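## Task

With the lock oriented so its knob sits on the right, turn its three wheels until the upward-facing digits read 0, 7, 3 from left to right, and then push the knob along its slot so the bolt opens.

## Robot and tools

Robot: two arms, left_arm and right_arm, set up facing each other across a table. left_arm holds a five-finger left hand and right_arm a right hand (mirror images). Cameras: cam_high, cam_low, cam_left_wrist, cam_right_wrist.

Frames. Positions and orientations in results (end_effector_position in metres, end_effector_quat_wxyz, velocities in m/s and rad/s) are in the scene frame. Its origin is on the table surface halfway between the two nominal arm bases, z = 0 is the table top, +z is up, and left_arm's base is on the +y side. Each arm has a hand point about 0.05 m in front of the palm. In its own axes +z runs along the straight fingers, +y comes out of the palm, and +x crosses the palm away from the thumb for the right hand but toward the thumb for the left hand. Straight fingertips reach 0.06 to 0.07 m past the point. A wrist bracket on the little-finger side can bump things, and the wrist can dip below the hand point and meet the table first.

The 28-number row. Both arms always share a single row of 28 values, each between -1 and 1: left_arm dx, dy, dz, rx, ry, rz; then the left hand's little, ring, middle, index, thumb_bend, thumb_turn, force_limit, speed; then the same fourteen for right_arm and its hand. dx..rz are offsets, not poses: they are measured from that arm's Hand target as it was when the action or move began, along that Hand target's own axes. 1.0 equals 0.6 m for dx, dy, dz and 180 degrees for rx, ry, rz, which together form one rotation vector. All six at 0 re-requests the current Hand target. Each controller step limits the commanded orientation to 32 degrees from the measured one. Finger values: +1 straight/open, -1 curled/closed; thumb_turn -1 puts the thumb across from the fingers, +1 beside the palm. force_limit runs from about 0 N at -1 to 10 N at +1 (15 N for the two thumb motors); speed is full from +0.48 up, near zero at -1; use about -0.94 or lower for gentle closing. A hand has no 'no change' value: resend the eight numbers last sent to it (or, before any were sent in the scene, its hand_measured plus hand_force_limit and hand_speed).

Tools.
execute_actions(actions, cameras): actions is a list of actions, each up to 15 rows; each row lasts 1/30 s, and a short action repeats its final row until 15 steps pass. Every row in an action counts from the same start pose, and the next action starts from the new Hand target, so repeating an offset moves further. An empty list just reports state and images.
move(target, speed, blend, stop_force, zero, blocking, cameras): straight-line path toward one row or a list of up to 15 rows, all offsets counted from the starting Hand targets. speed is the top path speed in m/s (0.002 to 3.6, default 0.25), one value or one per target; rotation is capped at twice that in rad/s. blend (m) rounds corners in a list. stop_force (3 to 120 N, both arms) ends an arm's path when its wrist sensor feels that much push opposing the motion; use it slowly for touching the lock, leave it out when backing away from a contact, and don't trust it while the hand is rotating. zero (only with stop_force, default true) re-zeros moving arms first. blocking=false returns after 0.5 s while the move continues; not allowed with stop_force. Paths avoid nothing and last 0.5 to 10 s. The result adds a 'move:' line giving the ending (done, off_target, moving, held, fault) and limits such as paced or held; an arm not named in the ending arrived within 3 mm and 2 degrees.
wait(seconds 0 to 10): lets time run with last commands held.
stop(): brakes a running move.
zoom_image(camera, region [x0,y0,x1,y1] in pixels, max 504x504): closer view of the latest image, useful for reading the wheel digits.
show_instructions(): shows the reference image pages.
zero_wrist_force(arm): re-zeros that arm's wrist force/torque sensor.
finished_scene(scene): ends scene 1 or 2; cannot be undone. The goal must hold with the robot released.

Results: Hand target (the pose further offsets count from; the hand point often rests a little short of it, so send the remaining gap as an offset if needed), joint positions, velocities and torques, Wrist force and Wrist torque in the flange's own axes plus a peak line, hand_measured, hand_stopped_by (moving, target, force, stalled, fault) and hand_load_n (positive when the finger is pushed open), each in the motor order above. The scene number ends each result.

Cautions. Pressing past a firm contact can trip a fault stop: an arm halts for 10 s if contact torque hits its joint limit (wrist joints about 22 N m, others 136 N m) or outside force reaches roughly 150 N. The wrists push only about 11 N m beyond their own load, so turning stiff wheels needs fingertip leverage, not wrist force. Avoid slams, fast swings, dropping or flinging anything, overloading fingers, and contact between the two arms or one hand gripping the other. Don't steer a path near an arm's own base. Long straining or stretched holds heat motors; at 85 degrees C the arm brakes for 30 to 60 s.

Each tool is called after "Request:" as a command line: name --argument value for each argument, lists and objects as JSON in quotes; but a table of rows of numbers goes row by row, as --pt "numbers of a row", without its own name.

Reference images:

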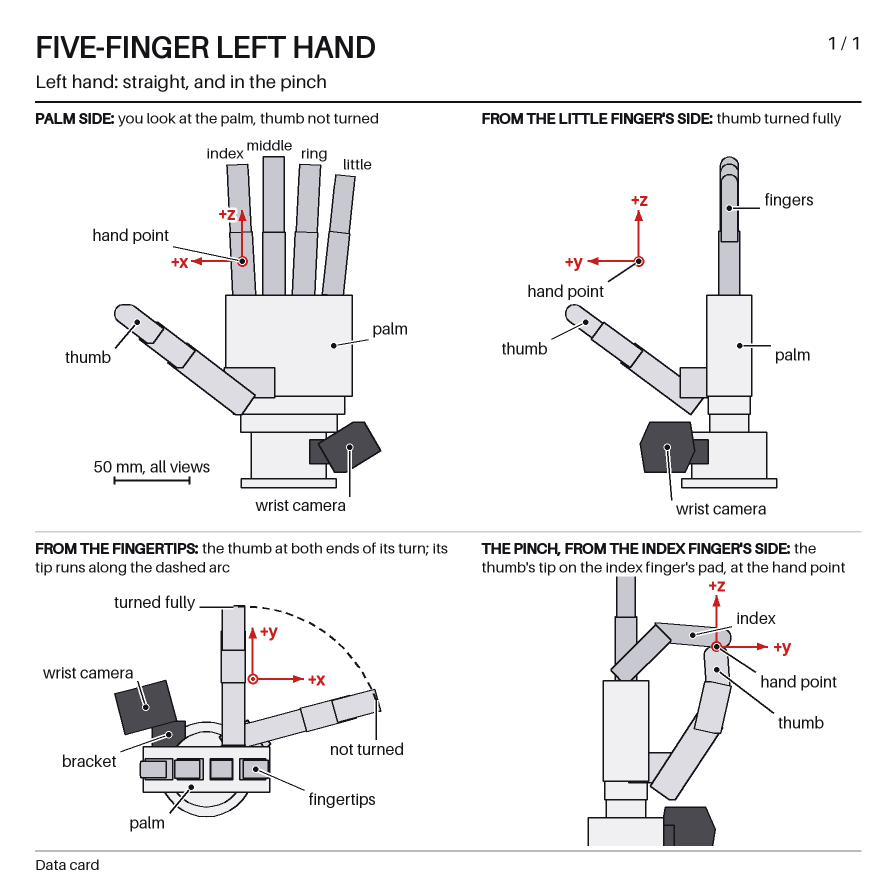

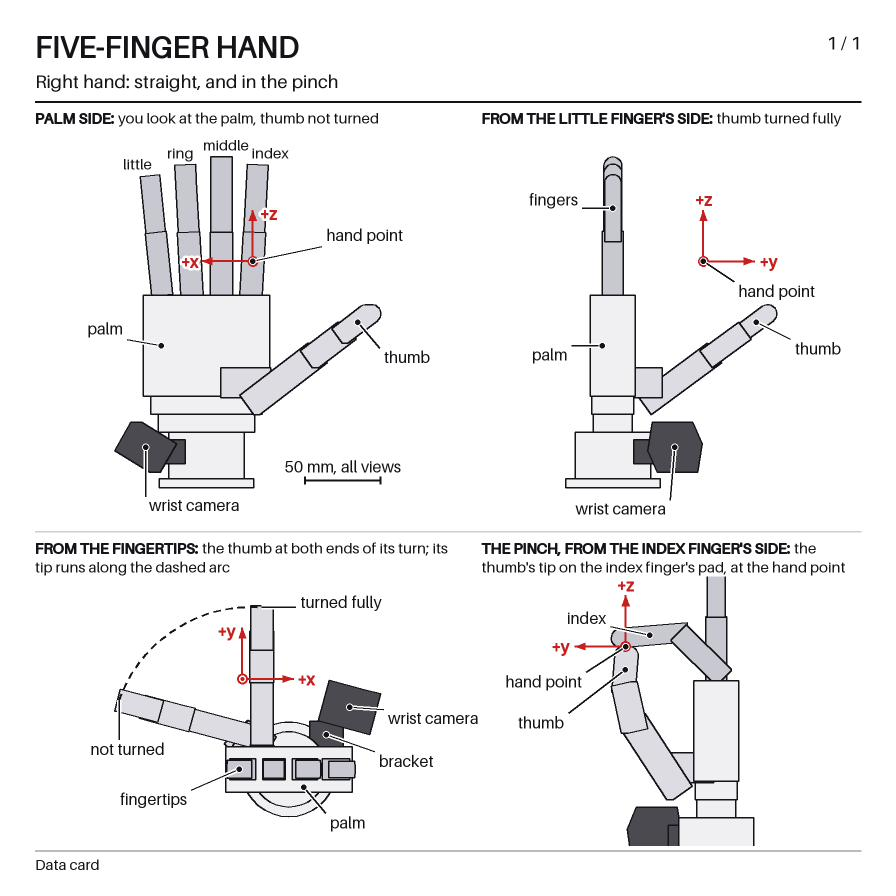

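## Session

Request:
execute_actions --actions '[]'

Request:
zoom_image --camera "cam_high" --region '[440, 270, 560, 390]'

Scene clock: 0.00 s.
left_arm: end_effector_position=(+0.2665, -0.0674, +0.1369) hand_measured=(+1.000, +1.000, +1.000, +1.000, +1.000, +1.000) hand_load_n=(+0.0, +0.0, +0.0, +0.0, +0.0, +0.0) hand_stopped_by=(target, target, target, target, target, target) hand_force_limit=0.00 hand_speed=-0.80 end_effector_quat_wxyz=(-0.004, +0.978, +0.168, -0.126) | right_arm: end_effector_position=(+0.5907, -0.4350, +0.3757) hand_measured=(+1.000, +1.000, +1.000, +1.000, +1.000, +1.000) hand_load_n=(+0.0, +0.0, +0.0, +0.0, +0.0, +0.0) hand_stopped_by=(target, target, target, target, target, target) hand_force_limit=0.00 hand_speed=-0.80 end_effector_quat_wxyz=(+0.571, -0.381, +0.727, -0.022)
Joint positions: left_arm=[3.788 -2.387 -0.952 1.641 -1.35 0.325] | right_arm=[-2.01 -1.382 1.455 0.459 0.752 -2.499]
Joint velocities: within noise
Joint torques (N m): no reading
Motor temperatures (°C): left_arm=[44 43 36 40 43 44] | right_arm=[39 31 39 40 50 46]
Wrist force (N): no reading
Wrist torque (N m): no reading
Wrist force, peak (N): no reading
Hand target: left_arm +0.2665, -0.0674, +0.1369; -0.004, +0.978, +0.168, -0.126 | right_arm +0.5907, -0.4350, +0.3757; +0.571, -0.381, +0.727, -0.022

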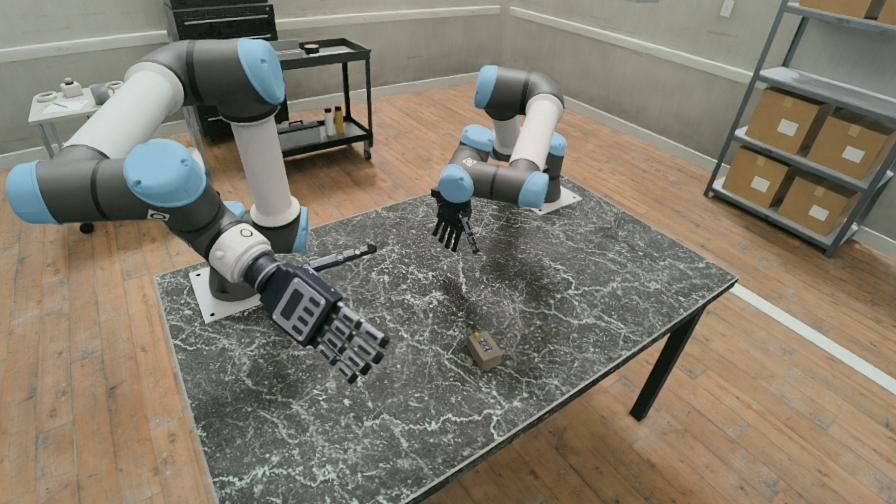

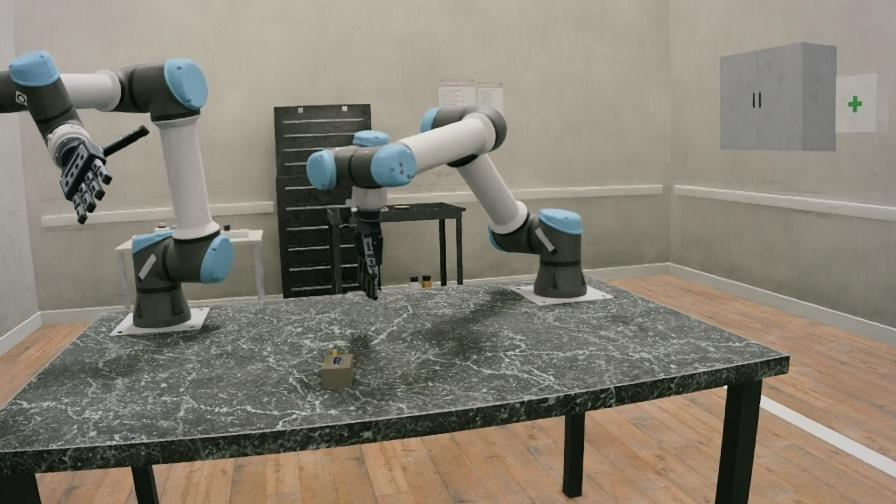

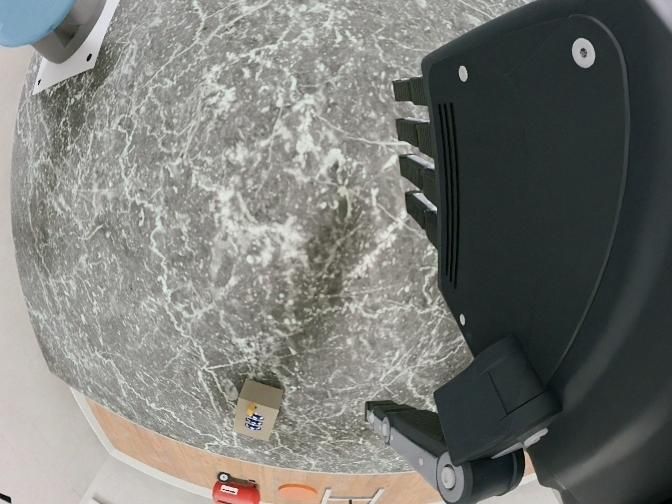

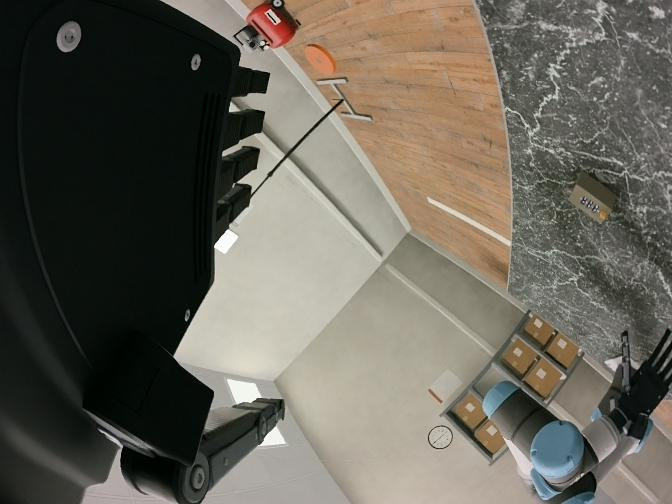

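Scaled by 4.200.

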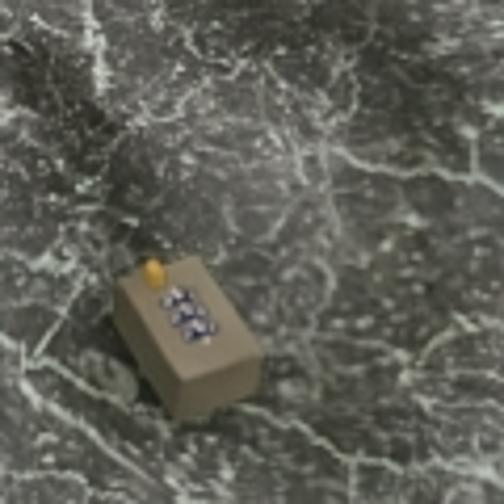

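Request:
move --target '[0.081,-0.355,-0.174,0,0,0,1,1,1,1,1,1,0,-0.8,0.04,0.607,0.102,0.0745,0.41,0.386,1,-1,-1,-1,1,1,0,0.0]' --speed 0.35

Scene clock: 11.90 s.
left_arm: end_effector_position=(+0.2671, +0.1533, +0.2367) hand_measured=(+1.000, +1.000, +1.000, +1.000, +1.000, +1.000) hand_load_n=(+0.0, +0.0, +0.0, +0.0, +0.0, +0.0) hand_stopped_by=(target, target, target, target, target, target) hand_force_limit=0.00 hand_speed=-0.80 end_effector_quat_wxyz=(-0.004, +0.978, +0.168, -0.126) | right_arm: end_effector_position=(+0.4486, -0.1663, +0.1645) hand_measured=(+1.000, -1.000, -1.000, -1.000, +1.000, +1.000) hand_load_n=(+0.0, +0.0, +0.0, +0.0, +0.0, -0.5) hand_stopped_by=(target, target, target, target, target, target) hand_force_limit=0.00 hand_speed=0.00 end_effector_quat_wxyz=(+0.001, +0.216, +0.976, +0.000)
Joint positions: left_arm=[4.113 -1.85 -1.551 1.64 -1.402 0.652] | right_arm=[-1.156 -0.977 1.235 1.312 1.572 -0.73]
Joint velocities: within noise
Joint torques (N m): left_arm=[-7.71 14.76 27.29 0.08 2.67 -1.69] | right_arm=[-8.06 -44.63 -12.81 1.71 1.31 0.7]
Motor temperatures (°C): left_arm=[44 43 36 40 43 44] | right_arm=[39 31 38 40 50 46]
Wrist force (N): left_arm=[0.1 -0.3 -0.5] | right_arm=[-1.0 -0.2 0.5]
Wrist torque (N m): left_arm=[0.07 -0.02 -0.03] | right_arm=[-0.11 0.12 -0.03]
Wrist force, peak (N): left_arm=[0.1 -0.9 -1.0] | right_arm=[-1.2 -0.7 0.8]
Hand target: left_arm +0.2671, +0.1533, +0.2366; -0.004, +0.978, +0.168, -0.126 | right_arm +0.4486, -0.1663, +0.1645; +0.001, +0.216, +0.976, +0.000
Off the commanded pose: left_arm 0.000 m, 0 deg | right_arm 0.000 m, 0 deg.
move: done

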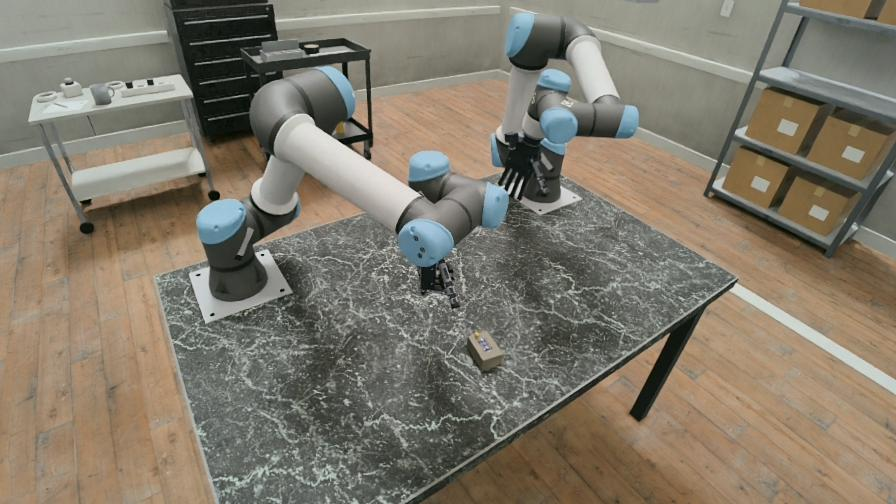

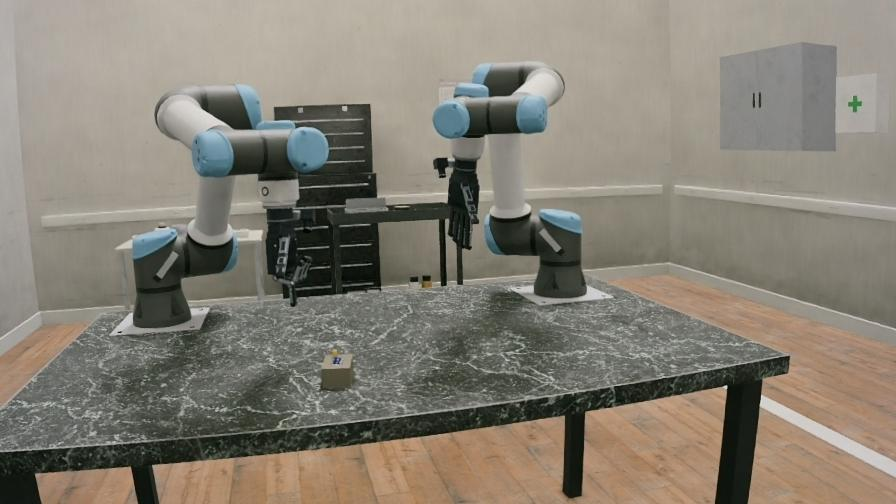

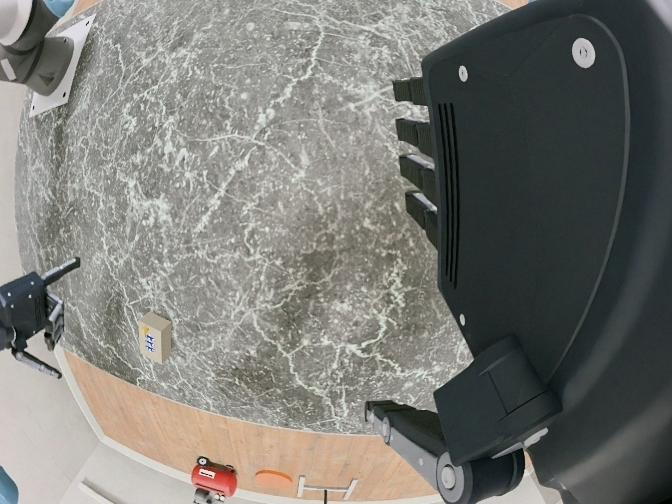

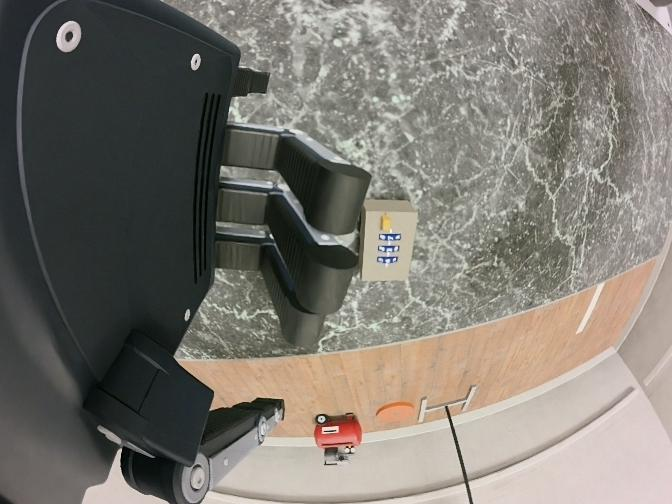

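Request:
zoom_image --camera "cam_right_wrist" --region '[350, 190, 430, 290]'

Scaled by 5.040 from the camera's 672x504 image, which has a finer 960x720 frame.

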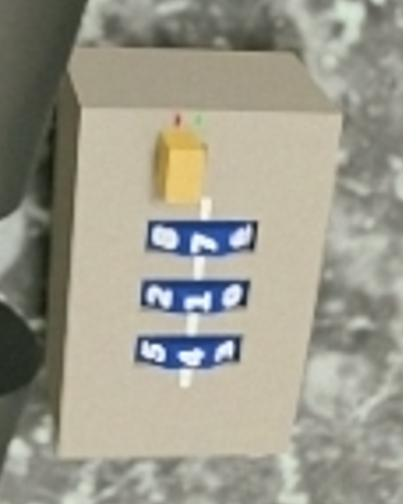

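Request:
zoom_image --camera "cam_low" --region '[300, 330, 380, 410]'

Request:
zoom_image --camera "cam_left_wrist" --region '[120, 300, 190, 370]'

Scaled by 6.300.

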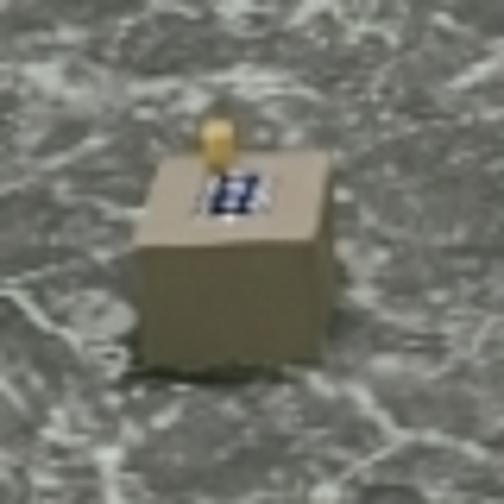

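Scaled by 7.200 from the camera's 672x504 image, which has a finer 960x720 frame.

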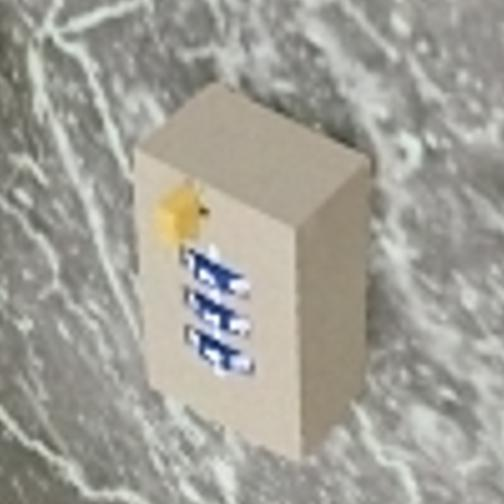

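Request:
move --target '[0,0,0,0,0,0,1,1,1,1,1,1,0,-0.8,-0.3,0.172,0.055,0,0,0,1,-1,-1,-1,1,1,0,0.0]' --speed 0.15 --cameras '["cam_low","cam_right_wrist"]'

Request:
zoom_image --camera "cam_right_wrist" --region '[220, 30, 340, 150]'

Request:
zoom_image --camera "cam_low" --region '[300, 330, 380, 410]'

Scene clock: 24.83 s.
left_arm: end_effector_position=(+0.2671, +0.1532, +0.2366) hand_measured=(+1.000, +1.000, +1.000, +1.000, +1.000, +1.000) hand_load_n=(+0.0, +0.0, +0.0, +0.0, +0.0, +0.0) hand_stopped_by=(target, target, target, target, target, target) hand_force_limit=0.00 hand_speed=-0.80 end_effector_quat_wxyz=(-0.004, +0.978, +0.168, -0.126) | right_arm: end_effector_position=(+0.6542, -0.1493, +0.1316) hand_measured=(+1.000, -1.000, -1.000, -1.000, +1.000, +1.000) hand_load_n=(+0.0, +0.0, +0.0, +0.0, +0.0, +0.0) hand_stopped_by=(target, target, target, target, target, target) hand_force_limit=0.00 hand_speed=0.00 end_effector_quat_wxyz=(+0.025, +0.217, +0.976, +0.022)
Joint positions: left_arm=[4.113 -1.85 -1.55 1.64 -1.402 0.652] | right_arm=[-1.254 -0.29 0.035 1.761 1.558 -0.824]
Joint velocities: within noise
Joint torques (N m): left_arm=[-9.28 16.03 21.62 -0.61 2.26 -1.42] | right_arm=[10.05 -45.37 -23.21 3.14 2.34 0.31]
Motor temperatures (°C): left_arm=[44 43 36 40 43 44] | right_arm=[39 31 38 40 50 46]
Wrist force (N): left_arm=[0.0 -0.4 -0.6] | right_arm=[-1.1 0.1 0.9]
Wrist torque (N m): left_arm=[0.06 -0.01 -0.04] | right_arm=[-0.10 0.13 -0.04]
Wrist force, peak (N): left_arm=[0.2 -0.3 -0.9] | right_arm=[-1.8 0.2 1.5]
Hand target: left_arm +0.2671, +0.1533, +0.2366; -0.004, +0.978, +0.168, -0.126 | right_arm +0.6554, -0.1486, +0.1319; +0.001, +0.216, +0.976, +0.000
Off the commanded pose: left_arm 0.000 m, 0 deg | right_arm 0.001 m, 4 deg.
elbow stopped short (right arm): the move would have taken joint 3 (elbow) straighter than the controller allows.
move: off_target (right_arm)
Images, in order (width x height): cam_low 896x504, cam_right_wrist 672x504.

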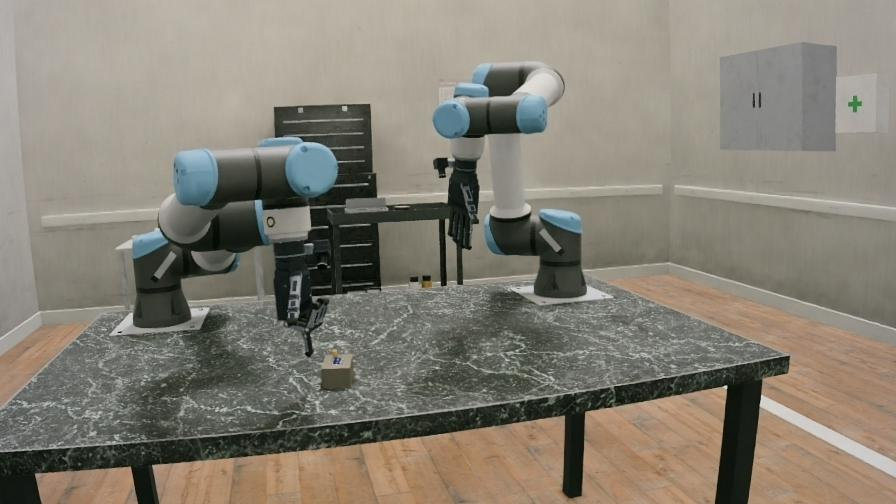

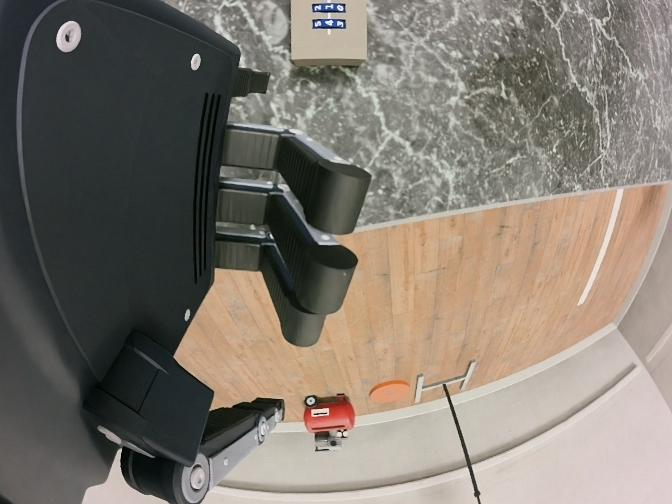

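Scaled by 4.200 from the camera's 672x504 image, which has a finer 960x720 frame.

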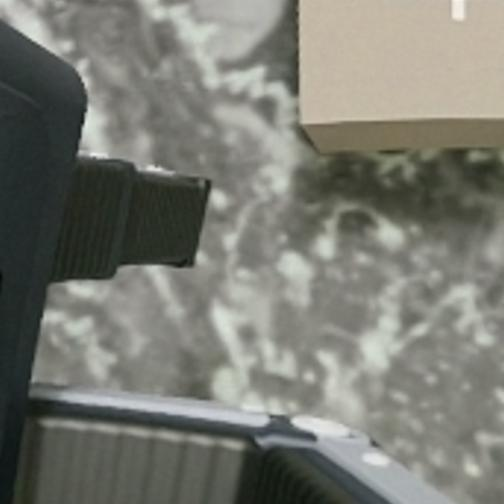

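Scaled by 6.300.

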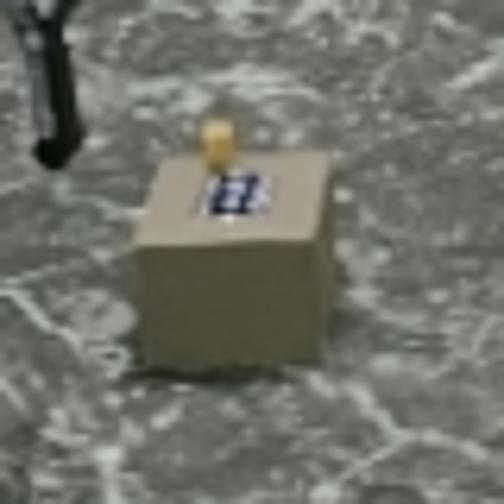

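Request:
move --target '[0,0,0,0,0,0,1,1,1,1,1,1,0,-0.8,0.1,0.043,-0.0093,-0.0667,0,0,1,-1,-1,-1,1,1,0,0.0]' --speed 0.12 --cameras '["cam_low","cam_right_wrist"]'

Request:
zoom_image --camera "cam_right_wrist" --region '[220, 30, 340, 150]'

Request:
zoom_image --camera "cam_low" --region '[300, 330, 380, 410]'

Scene clock: 35.40 s.
left_arm: end_effector_position=(+0.2671, +0.1532, +0.2366) hand_measured=(+1.000, +1.000, +1.000, +1.000, +1.000, +1.000) hand_load_n=(+0.0, +0.0, +0.0, +0.0, +0.0, +0.0) hand_stopped_by=(target, target, target, target, target, target) hand_force_limit=0.00 hand_speed=-0.80 end_effector_quat_wxyz=(-0.004, +0.978, +0.168, -0.126) | right_arm: end_effector_position=(+0.6118, -0.0999, +0.1374) hand_measured=(+1.000, -1.000, -1.000, -1.000, +1.000, +1.000) hand_load_n=(+0.0, +0.0, +0.0, +0.0, +0.0, +0.0) hand_stopped_by=(target, target, target, target, target, target) hand_force_limit=0.00 hand_speed=0.00 end_effector_quat_wxyz=(+0.024, +0.214, +0.971, +0.102)
Joint positions: left_arm=[4.113 -1.85 -1.55 1.64 -1.402 0.652] | right_arm=[-1.214 -0.579 0.606 1.393 1.424 -0.776]
Joint velocities: within noise
Joint torques (N m): left_arm=[-8.39 15.69 15.32 -1.23 1.78 -1.91] | right_arm=[-7.53 -43.53 -16.3 1.49 1.85 -0.44]
Motor temperatures (°C): left_arm=[44 43 36 40 43 44] | right_arm=[39 31 38 40 50 46]
Wrist force (N): left_arm=[-0.2 -0.3 -0.5] | right_arm=[-1.1 0.1 1.2]
Wrist torque (N m): left_arm=[0.08 0.02 -0.05] | right_arm=[-0.14 0.12 -0.04]
Wrist force, peak (N): left_arm=[0.1 -0.6 -0.7] | right_arm=[-1.9 -0.6 1.1]
Hand target: left_arm +0.2671, +0.1533, +0.2366; -0.004, +0.978, +0.168, -0.126 | right_arm +0.6118, -0.0999, +0.1373; +0.024, +0.215, +0.971, +0.102
Off the commanded pose: left_arm 0.000 m, 0 deg | right_arm 0.000 m, 0 deg.
move: done
Images, in order (width x height): cam_low 896x504, cam_right_wrist 672x504.

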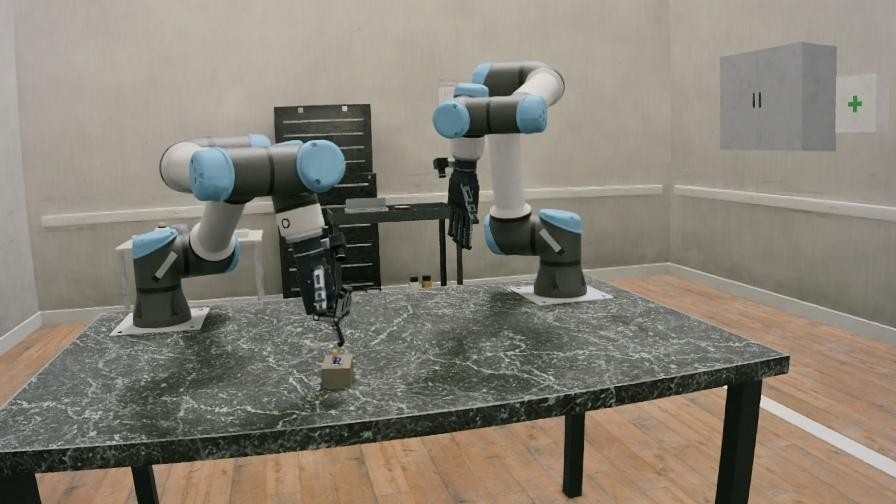

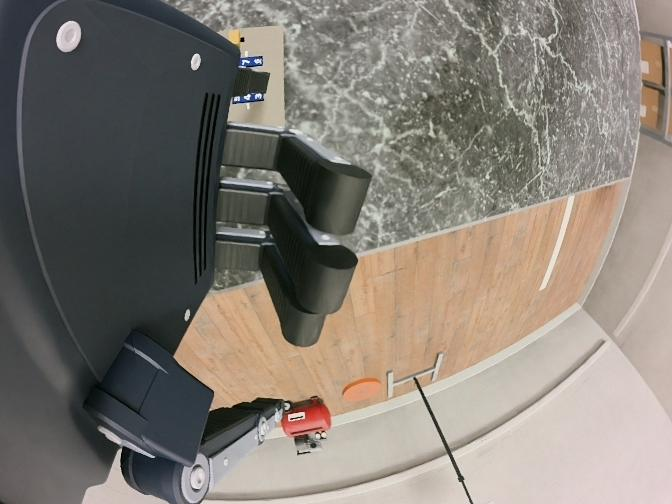

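Scaled by 4.200 from the camera's 672x504 image, which has a finer 960x720 frame.

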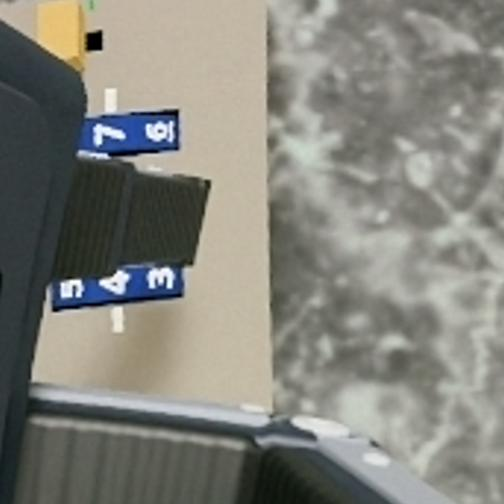

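Scaled by 6.300.

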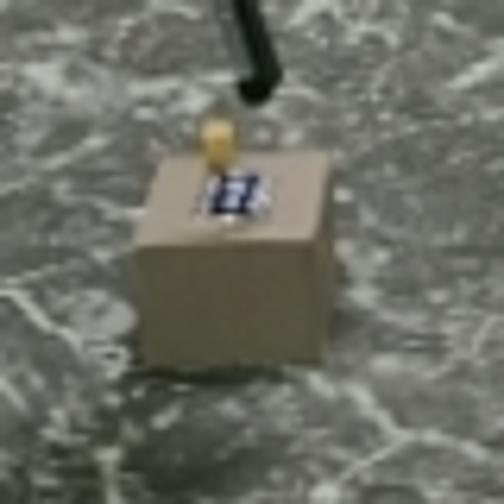

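Request:
move --pt "0 0 0 0 0 0 1 1 1 1 1 1 0 -0.8 0.0058 -0.025 0.0253 0 0 0 1 -1 -1 -1 1 1 0 0.0" --pt "0 0 0 0 0 0 1 1 1 1 1 1 0 -0.8 0.0058 -0.0312 0.0547 0 0 0 1 -1 -1 -1 1 1 0 0.0" --speed '[0.05,0.015]' --stop_force 4 --cameras '["cam_low","cam_right_wrist"]'

Request:
zoom_image --camera "cam_right_wrist" --region '[220, 30, 320, 130]'

Request:
zoom_image --camera "cam_low" --region '[300, 330, 380, 410]'

Scene clock: 42.57 s.
left_arm: end_effector_position=(+0.2671, +0.1532, +0.2366) hand_measured=(+1.000, +1.000, +1.000, +1.000, +1.000, +1.000) hand_load_n=(+0.0, +0.0, +0.0, +0.0, +0.0, +0.0) hand_stopped_by=(target, target, target, target, target, target) hand_force_limit=0.00 hand_speed=-0.80 end_effector_quat_wxyz=(-0.004, +0.978, +0.168, -0.126) | right_arm: end_effector_position=(+0.6039, -0.1089, +0.1089) hand_measured=(+1.000, -1.000, -1.000, -1.000, +1.000, +1.000) hand_load_n=(-0.5, +0.0, +0.0, +0.0, +0.0, +0.0) hand_stopped_by=(target, target, target, target, target, target) hand_force_limit=0.00 hand_speed=0.00 end_effector_quat_wxyz=(+0.024, +0.215, +0.971, +0.102)
Joint positions: left_arm=[4.113 -1.85 -1.55 1.64 -1.402 0.652] | right_arm=[-1.223 -0.614 0.746 1.29 1.423 -0.785]
Joint velocities: within noise
Joint torques (N m): left_arm=[-8.57 14.72 10.63 -2.11 0.68 -1.73] | right_arm=[8.47 -58.02 -23.42 1.45 -1.5 0.64]
Motor temperatures (°C): left_arm=[44 43 36 40 43 44] | right_arm=[39 31 38 40 50 46]
Wrist force (N): left_arm=[0.1 -0.3 -0.5] | right_arm=[-1.2 0.5 -4.8]
Wrist torque (N m): left_arm=[0.08 -0.01 -0.03] | right_arm=[0.11 0.47 -0.03]
Wrist force, peak (N): left_arm=[-0.1 -0.6 -0.7] | right_arm=[-1.5 1.6 -12.9]
Hand target: left_arm +0.2671, +0.1533, +0.2366; -0.004, +0.978, +0.168, -0.126 | right_arm +0.6039, -0.1089, +0.1089; +0.024, +0.215, +0.971, +0.102 (not the last commanded pose)
Off the commanded pose: left_arm 0.000 m, 0 deg | right_arm 0.008 m, 0 deg.
move: contact (right_arm); path passed 1 of 2 targets
Images, in order (width x height): cam_low 896x504, cam_right_wrist 672x504.

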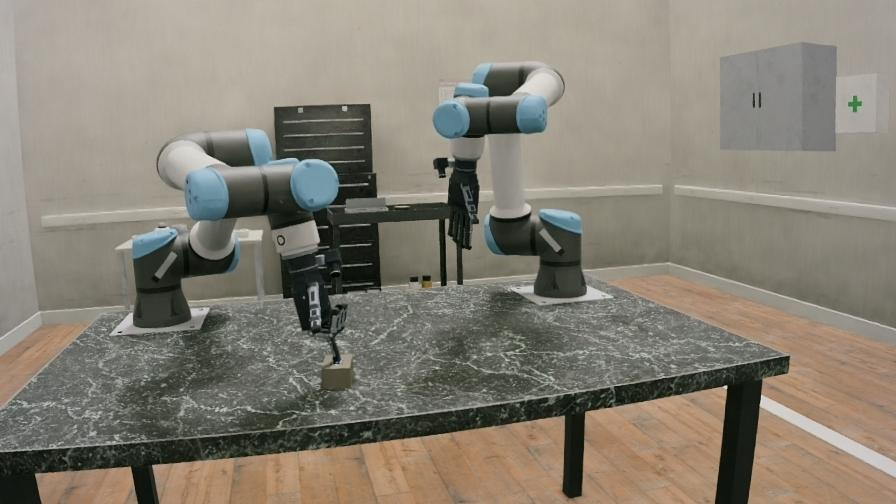

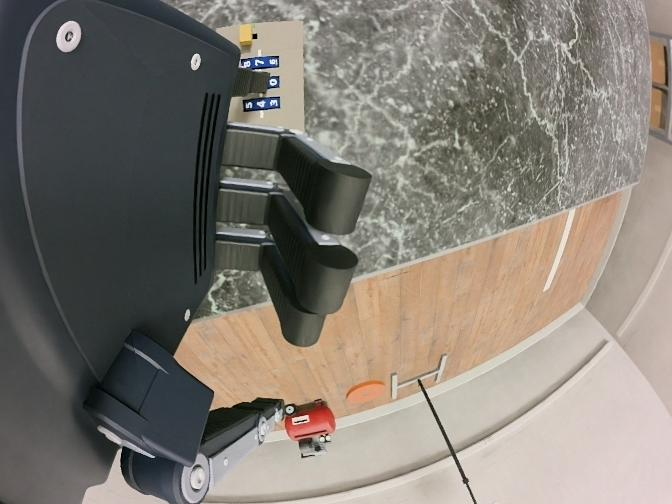

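Scaled by 5.040 from the camera's 672x504 image, which has a finer 960x720 frame.

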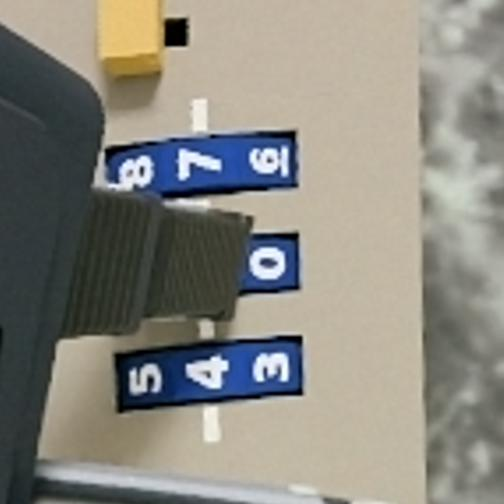

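Scaled by 6.300.

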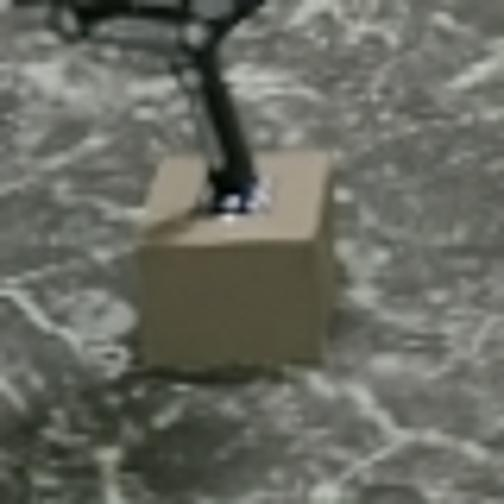

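Request:
move --pt "0 0 0 0 0 0 1 1 1 1 1 1 0 -0.8 0 0.0133 -0.0108 0 0 0 1 -1 -1 -1 1 1 0 0.0" --pt "0 0 0 0 0 0 1 1 1 1 1 1 0 -0.8 0 0.0103 0.0035 0 0 0 1 -1 -1 -1 1 1 0 0.0" --pt "0 0 0 0 0 0 1 1 1 1 1 1 0 -0.8 0 -0.0027 0.0008 0 0 0 1 -1 -1 -1 1 1 0 0.0" --pt "0 0 0 0 0 0 1 1 1 1 1 1 0 -0.8 0 -0.015 -0.0015 0 0 0 1 -1 -1 -1 1 1 0 0.0" --pt "0 0 0 0 0 0 1 1 1 1 1 1 0 -0.8 0 -0.0112 -0.0195 0 0 0 1 -1 -1 -1 1 1 0 0.0" --speed '[0.05,0.03,0.02,0.02,0.06]' --cameras '["cam_right_wrist"]'

Request:
zoom_image --camera "cam_right_wrist" --region '[220, 30, 320, 130]'

Scene clock: 50.97 s.
left_arm: end_effector_position=(+0.2671, +0.1533, +0.2366) hand_measured=(+1.000, +1.000, +1.000, +1.000, +1.000, +1.000) hand_load_n=(+0.0, +0.0, +0.0, +0.0, +0.0, +0.0) hand_stopped_by=(target, target, target, target, target, target) hand_force_limit=0.00 hand_speed=-0.80 end_effector_quat_wxyz=(-0.004, +0.978, +0.168, -0.126) | right_arm: end_effector_position=(+0.6001, -0.1171, +0.1192) hand_measured=(+1.000, -1.000, -1.000, -1.000, +1.000, +1.000) hand_load_n=(+0.0, +0.0, +0.0, +0.0, +0.0, +0.0) hand_stopped_by=(target, target, target, target, target, target) hand_force_limit=0.00 hand_speed=0.00 end_effector_quat_wxyz=(+0.024, +0.215, +0.971, +0.102) end_effector_velocity=(+0.000, +0.000, -0.002) end_effector_angular_velocity=(-0.001, -0.001, +0.000)
Joint positions: left_arm=[4.113 -1.85 -1.55 1.64 -1.402 0.652] | right_arm=[-1.233 -0.645 0.778 1.29 1.422 -0.795]
Joint velocities: left_arm=[within noise] | right_arm=[0 0.001 0.003 -0.005 0.001 0]
Joint torques (N m): left_arm=[-7.64 15.47 5.86 -2.57 -0.05 -1.81] | right_arm=[10.04 -38.65 -10.02 -0.23 -2.31 0.72]
Motor temperatures (°C): left_arm=[44 43 36 40 43 44] | right_arm=[39 31 38 40 50 46]
Wrist force (N): left_arm=[0.0 -0.5 -0.8] | right_arm=[-1.1 0.0 1.3]
Wrist torque (N m): left_arm=[0.06 -0.02 -0.03] | right_arm=[-0.17 0.13 -0.05]
Wrist force, peak (N): left_arm=[0.0 -0.4 -0.9] | right_arm=[-5.1 3.1 -13.5]
Hand target: left_arm +0.2671, +0.1533, +0.2366; -0.004, +0.978, +0.168, -0.126 | right_arm +0.6000, -0.1171, +0.1190; +0.024, +0.215, +0.971, +0.102
Off the commanded pose: left_arm 0.000 m, 0 deg | right_arm 0.000 m, 0 deg.
move: done
Images, in order (width x height): cam_right_wrist 672x504.

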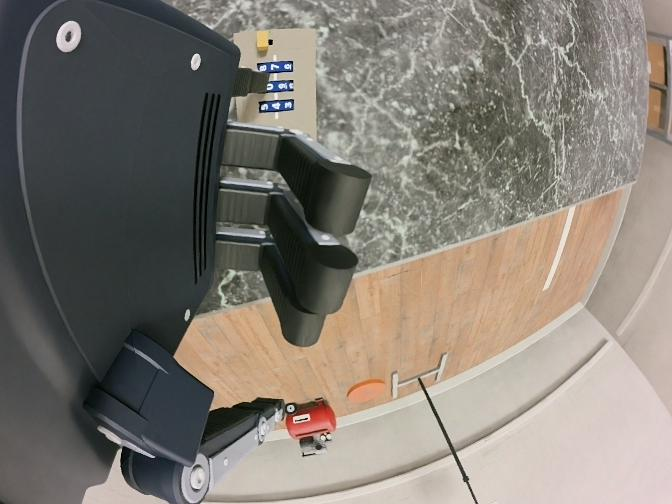

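Scaled by 5.040 from the camera's 672x504 image, which has a finer 960x720 frame.

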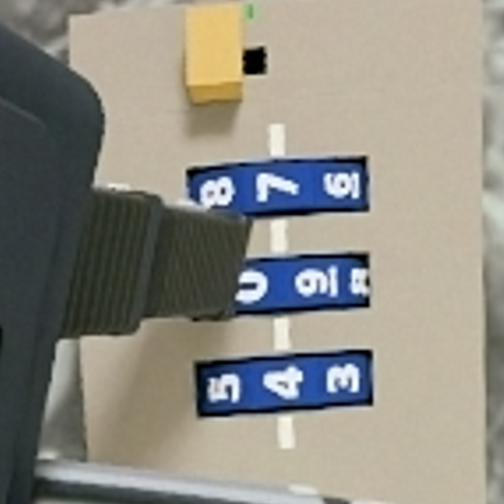

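Request:
move --pt "0 0 0 0 0 0 1 1 1 1 1 1 0 -0.8 0 0.023 0.0083 0 0 0 1 -1 -1 -1 1 1 0 0.0" --pt "0 0 0 0 0 0 1 1 1 1 1 1 0 -0.8 0 0.0199 0.0226 0 0 0 1 -1 -1 -1 1 1 0 0.0" --pt "0 0 0 0 0 0 1 1 1 1 1 1 0 -0.8 0 0.0085 0.0202 0 0 0 1 -1 -1 -1 1 1 0 0.0" --pt "0 0 0 0 0 0 1 1 1 1 1 1 0 -0.8 0 -0.002 0.0183 0 0 0 1 -1 -1 -1 1 1 0 0.0" --pt "0 0 0 0 0 0 1 1 1 1 1 1 0 -0.8 0 0.0011 0.0037 0 0 0 1 -1 -1 -1 1 1 0 0.0" --pt "0 0 0 0 0 0 1 1 1 1 1 1 0 -0.8 0 0.023 0.0083 0 0 0 1 -1 -1 -1 1 1 0 0.0" --pt "0 0 0 0 0 0 1 1 1 1 1 1 0 -0.8 0 0.0199 0.0226 0 0 0 1 -1 -1 -1 1 1 0 0.0" --pt "0 0 0 0 0 0 1 1 1 1 1 1 0 -0.8 0 0.0085 0.0202 0 0 0 1 -1 -1 -1 1 1 0 0.0" --pt "0 0 0 0 0 0 1 1 1 1 1 1 0 -0.8 0 -0.002 0.0183 0 0 0 1 -1 -1 -1 1 1 0 0.0" --pt "0 0 0 0 0 0 1 1 1 1 1 1 0 -0.8 0 0.0 0.0 0 0 0 1 -1 -1 -1 1 1 0 0.0" --speed '[0.06,0.03,0.02,0.02,0.06,0.06,0.03,0.02,0.02,0.06]' --cameras '["cam_right_wrist"]'

Request:
zoom_image --camera "cam_right_wrist" --region '[220, 30, 320, 130]'

Scene clock: 59.50 s.
left_arm: end_effector_position=(+0.2671, +0.1533, +0.2366) hand_measured=(+1.000, +1.000, +1.000, +1.000, +1.000, +1.000) hand_load_n=(+0.0, +0.0, +0.0, +0.0, +0.0, +0.0) hand_stopped_by=(target, target, target, target, target, target) hand_force_limit=0.00 hand_speed=-0.80 end_effector_quat_wxyz=(-0.004, +0.978, +0.168, -0.126) | right_arm: end_effector_position=(+0.6001, -0.1171, +0.1192) hand_measured=(+1.000, -1.000, -1.000, -1.000, +1.000, +1.000) hand_load_n=(+0.0, +0.0, +0.0, +0.0, +0.0, +0.0) hand_stopped_by=(target, target, target, target, target, target) hand_force_limit=0.00 hand_speed=0.00 end_effector_quat_wxyz=(+0.024, +0.214, +0.971, +0.102) end_effector_velocity=(+0.000, +0.001, -0.002) end_effector_angular_velocity=(+0.000, -0.002, +0.001)
Joint positions: left_arm=[4.113 -1.85 -1.55 1.64 -1.402 0.652] | right_arm=[-1.233 -0.645 0.778 1.29 1.422 -0.795]
Joint velocities: left_arm=[within noise] | right_arm=[0.001 0.002 0.002 -0.005 0.001 0]
Joint torques (N m): left_arm=[-8.31 15.29 6.46 -3.59 -0.73 -1.53] | right_arm=[-4.35 -37.69 -11.24 0.09 -2.2 -0.77]
Motor temperatures (°C): left_arm=[44 43 36 40 43 44] | right_arm=[39 31 38 40 50 46]
Wrist force (N): left_arm=[-0.1 -0.5 -0.6] | right_arm=[-1.2 -0.2 1.1]
Wrist torque (N m): left_arm=[0.05 0.00 -0.03] | right_arm=[-0.17 0.14 -0.06]
Wrist force, peak (N): left_arm=[0.1 -0.5 -0.7] | right_arm=[-8.0 6.7 -12.1]
Hand target: left_arm +0.2671, +0.1533, +0.2366; -0.004, +0.978, +0.168, -0.126 | right_arm +0.6000, -0.1171, +0.1190; +0.024, +0.215, +0.971, +0.102
Off the commanded pose: left_arm 0.000 m, 0 deg | right_arm 0.000 m, 0 deg.
move: done
Images, in order (width x height): cam_right_wrist 672x504.

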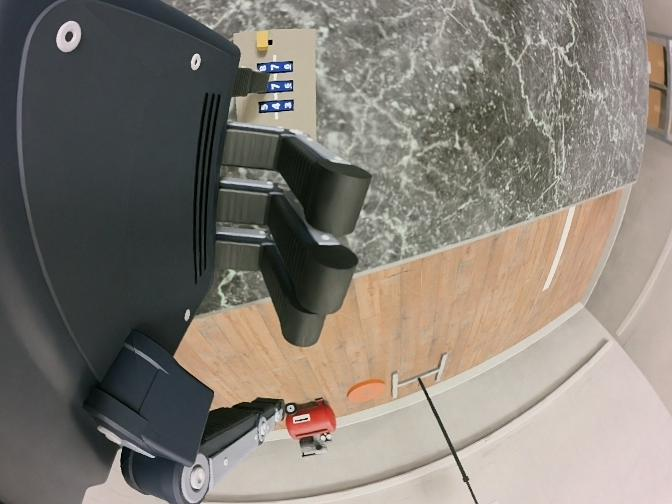

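Scaled by 5.040 from the camera's 672x504 image, which has a finer 960x720 frame.

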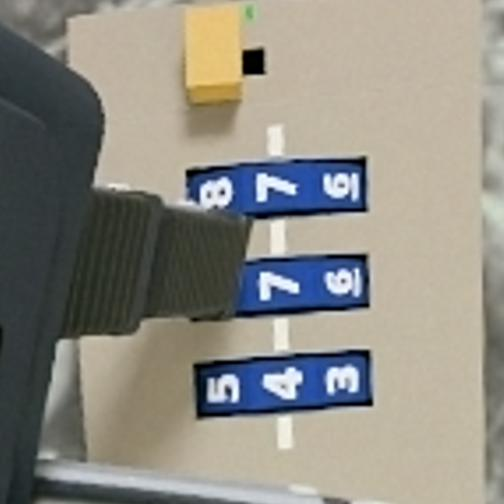

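Request:
move --pt "0 0 0 0 0 0 1 1 1 1 1 1 0 -0.8 0 0.0237 0.005 0 0 0 1 -1 -1 -1 1 1 0 0.0" --pt "0 0 0 0 0 0 1 1 1 1 1 1 0 -0.8 0.0245 0.023 0.0083 0 0 0 1 -1 -1 -1 1 1 0 0.0" --pt "0 0 0 0 0 0 1 1 1 1 1 1 0 -0.8 0.0245 0.0199 0.0226 0 0 0 1 -1 -1 -1 1 1 0 0.0" --pt "0 0 0 0 0 0 1 1 1 1 1 1 0 -0.8 0.0245 0.0085 0.0202 0 0 0 1 -1 -1 -1 1 1 0 0.0" --pt "0 0 0 0 0 0 1 1 1 1 1 1 0 -0.8 0.0245 -0.0032 0.0181 0 0 0 1 -1 -1 -1 1 1 0 0.0" --pt "0 0 0 0 0 0 1 1 1 1 1 1 0 -0.8 0.0245 0.0 0.0035 0 0 0 1 -1 -1 -1 1 1 0 0.0" --pt "0 0 0 0 0 0 1 1 1 1 1 1 0 -0.8 0.0245 0.023 0.0083 0 0 0 1 -1 -1 -1 1 1 0 0.0" --pt "0 0 0 0 0 0 1 1 1 1 1 1 0 -0.8 0.0245 0.0199 0.0226 0 0 0 1 -1 -1 -1 1 1 0 0.0" --pt "0 0 0 0 0 0 1 1 1 1 1 1 0 -0.8 0.0245 0.0085 0.0202 0 0 0 1 -1 -1 -1 1 1 0 0.0" --pt "0 0 0 0 0 0 1 1 1 1 1 1 0 -0.8 0.0245 -0.0032 0.0181 0 0 0 1 -1 -1 -1 1 1 0 0.0" --pt "0 0 0 0 0 0 1 1 1 1 1 1 0 -0.8 0.0245 0.0 0.0 0 0 0 1 -1 -1 -1 1 1 0 0.0" --speed '[0.06,0.06,0.03,0.02,0.02,0.06,0.06,0.03,0.02,0.02,0.06]' --cameras '["cam_right_wrist"]'

Request:
zoom_image --camera "cam_right_wrist" --region '[220, 30, 320, 130]'

Scene clock: 67.43 s.
left_arm: end_effector_position=(+0.2671, +0.1533, +0.2366) hand_measured=(+1.000, +1.000, +1.000, +1.000, +1.000, +1.000) hand_load_n=(+0.0, +0.0, +0.0, +0.0, +0.0, +0.0) hand_stopped_by=(target, target, target, target, target, target) hand_force_limit=0.00 hand_speed=-0.80 end_effector_quat_wxyz=(-0.004, +0.978, +0.168, -0.126) | right_arm: end_effector_position=(+0.5867, -0.1108, +0.1192) hand_measured=(+1.000, -1.000, -1.000, -1.000, +1.000, +1.000) hand_load_n=(+0.0, +0.0, +0.0, +0.0, +0.0, +0.0) hand_stopped_by=(target, target, target, target, target, target) hand_force_limit=0.00 hand_speed=0.00 end_effector_quat_wxyz=(+0.024, +0.214, +0.971, +0.102)
Joint positions: left_arm=[4.113 -1.85 -1.55 1.64 -1.402 0.652] | right_arm=[-1.216 -0.672 0.828 1.265 1.424 -0.779]
Joint velocities: within noise
Joint torques (N m): left_arm=[-7.73 14.43 6.94 -4.65 -1.23 -1.42] | right_arm=[-8.08 -36.83 -12.16 -0.03 -1.58 -1.39]
Motor temperatures (°C): left_arm=[44 43 36 40 43 44] | right_arm=[39 31 38 40 50 46]
Wrist force (N): left_arm=[0.1 -0.3 -0.5] | right_arm=[-1.1 -0.2 1.1]
Wrist torque (N m): left_arm=[0.07 -0.02 -0.03] | right_arm=[-0.16 0.13 -0.05]
Wrist force, peak (N): left_arm=[-0.1 -0.6 -0.8] | right_arm=[-10.6 8.0 -17.2]
Hand target: left_arm +0.2671, +0.1533, +0.2366; -0.004, +0.978, +0.168, -0.126 | right_arm +0.5867, -0.1109, +0.1189; +0.024, +0.215, +0.971, +0.102
Off the commanded pose: left_arm 0.000 m, 0 deg | right_arm 0.000 m, 0 deg.
move: done
Images, in order (width x height): cam_right_wrist 672x504.

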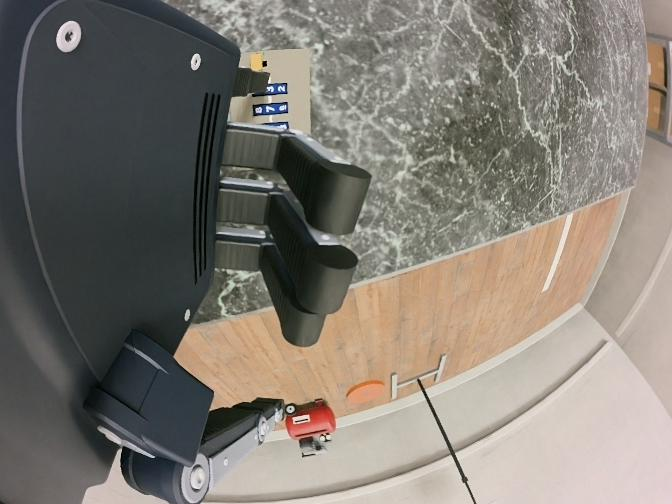

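Scaled by 5.040 from the camera's 672x504 image, which has a finer 960x720 frame.

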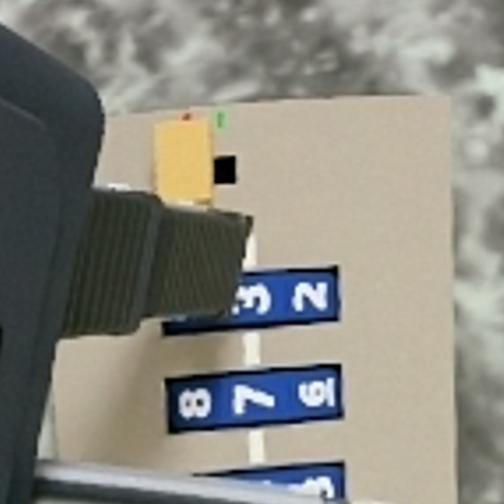

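Request:
move --pt "0 0 0 0 0 0 1 1 1 1 1 1 0 -0.8 -0.049 0.023 0.0083 0 0 0 1 -1 -1 -1 1 1 0 0.0" --pt "0 0 0 0 0 0 1 1 1 1 1 1 0 -0.8 -0.049 0.0199 0.0226 0 0 0 1 -1 -1 -1 1 1 0 0.0" --pt "0 0 0 0 0 0 1 1 1 1 1 1 0 -0.8 -0.049 0.0085 0.0202 0 0 0 1 -1 -1 -1 1 1 0 0.0" --pt "0 0 0 0 0 0 1 1 1 1 1 1 0 -0.8 -0.049 -0.0032 0.0181 0 0 0 1 -1 -1 -1 1 1 0 0.0" --pt "0 0 0 0 0 0 1 1 1 1 1 1 0 -0.8 -0.049 0.0 0.0 0 0 0 1 -1 -1 -1 1 1 0 0.0" --speed '[0.08,0.03,0.02,0.02,0.06]' --cameras '["cam_right_wrist"]'

Request:
zoom_image --camera "cam_right_wrist" --region '[220, 10, 320, 130]'

Scene clock: 72.40 s.
left_arm: end_effector_position=(+0.2671, +0.1533, +0.2366) hand_measured=(+1.000, +1.000, +1.000, +1.000, +1.000, +1.000) hand_load_n=(+0.0, +0.0, +0.0, +0.0, +0.0, +0.0) hand_stopped_by=(target, target, target, target, target, target) hand_force_limit=0.00 hand_speed=-0.80 end_effector_quat_wxyz=(-0.004, +0.978, +0.168, -0.126) | right_arm: end_effector_position=(+0.6134, -0.1232, +0.1192) hand_measured=(+1.000, -1.000, -1.000, -1.000, +1.000, +1.000) hand_load_n=(+0.0, +0.0, +0.0, +0.0, +0.0, +0.0) hand_stopped_by=(target, target, target, target, target, target) hand_force_limit=0.00 hand_speed=0.00 end_effector_quat_wxyz=(+0.024, +0.214, +0.971, +0.102) end_effector_velocity=(+0.000, +0.000, -0.002) end_effector_angular_velocity=(-0.001, +0.000, +0.000)
Joint positions: left_arm=[4.113 -1.85 -1.55 1.64 -1.402 0.652] | right_arm=[-1.249 -0.615 0.722 1.318 1.419 -0.811]
Joint velocities: left_arm=[within noise] | right_arm=[0 0.001 0.003 -0.005 0.001 0]
Joint torques (N m): left_arm=[-8.02 14.97 8.98 -4.57 -1.35 -1.51] | right_arm=[-7.25 -39.45 -11.4 0.59 -2.6 -1.36]
Motor temperatures (°C): left_arm=[44 43 36 40 43 44] | right_arm=[39 31 38 40 50 46]
Wrist force (N): left_arm=[0.0 -0.3 -0.4] | right_arm=[-1.1 -0.2 1.1]
Wrist torque (N m): left_arm=[0.06 -0.01 -0.03] | right_arm=[-0.17 0.14 -0.05]
Wrist force, peak (N): left_arm=[0.1 -0.3 -0.8] | right_arm=[-6.4 6.8 -10.7]
Hand target: left_arm +0.2671, +0.1533, +0.2366; -0.004, +0.978, +0.168, -0.126 | right_arm +0.6134, -0.1232, +0.1190; +0.024, +0.215, +0.971, +0.102
Off the commanded pose: left_arm 0.000 m, 0 deg | right_arm 0.000 m, 0 deg.
move: done
Images, in order (width x height): cam_right_wrist 672x504.

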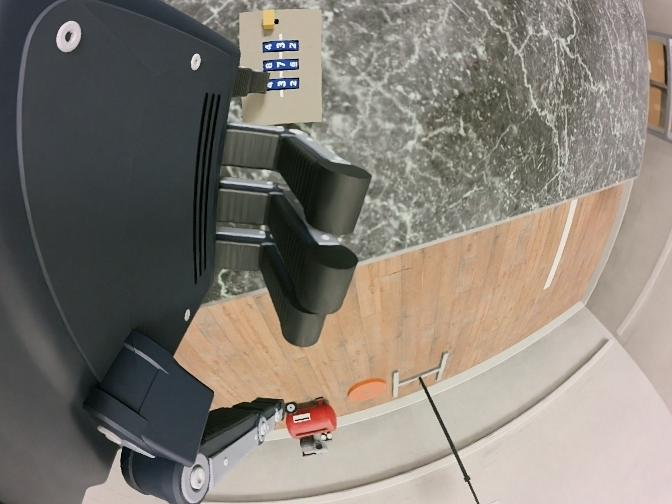

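Scaled by 4.200 from the camera's 672x504 image, which has a finer 960x720 frame.

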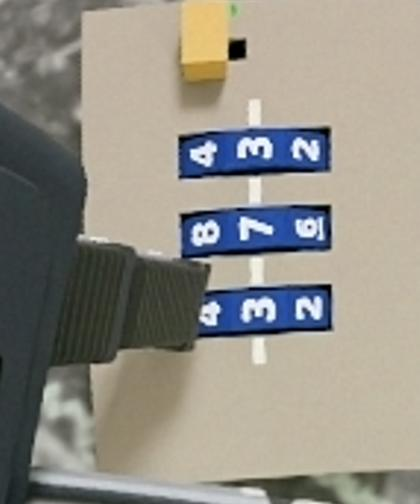

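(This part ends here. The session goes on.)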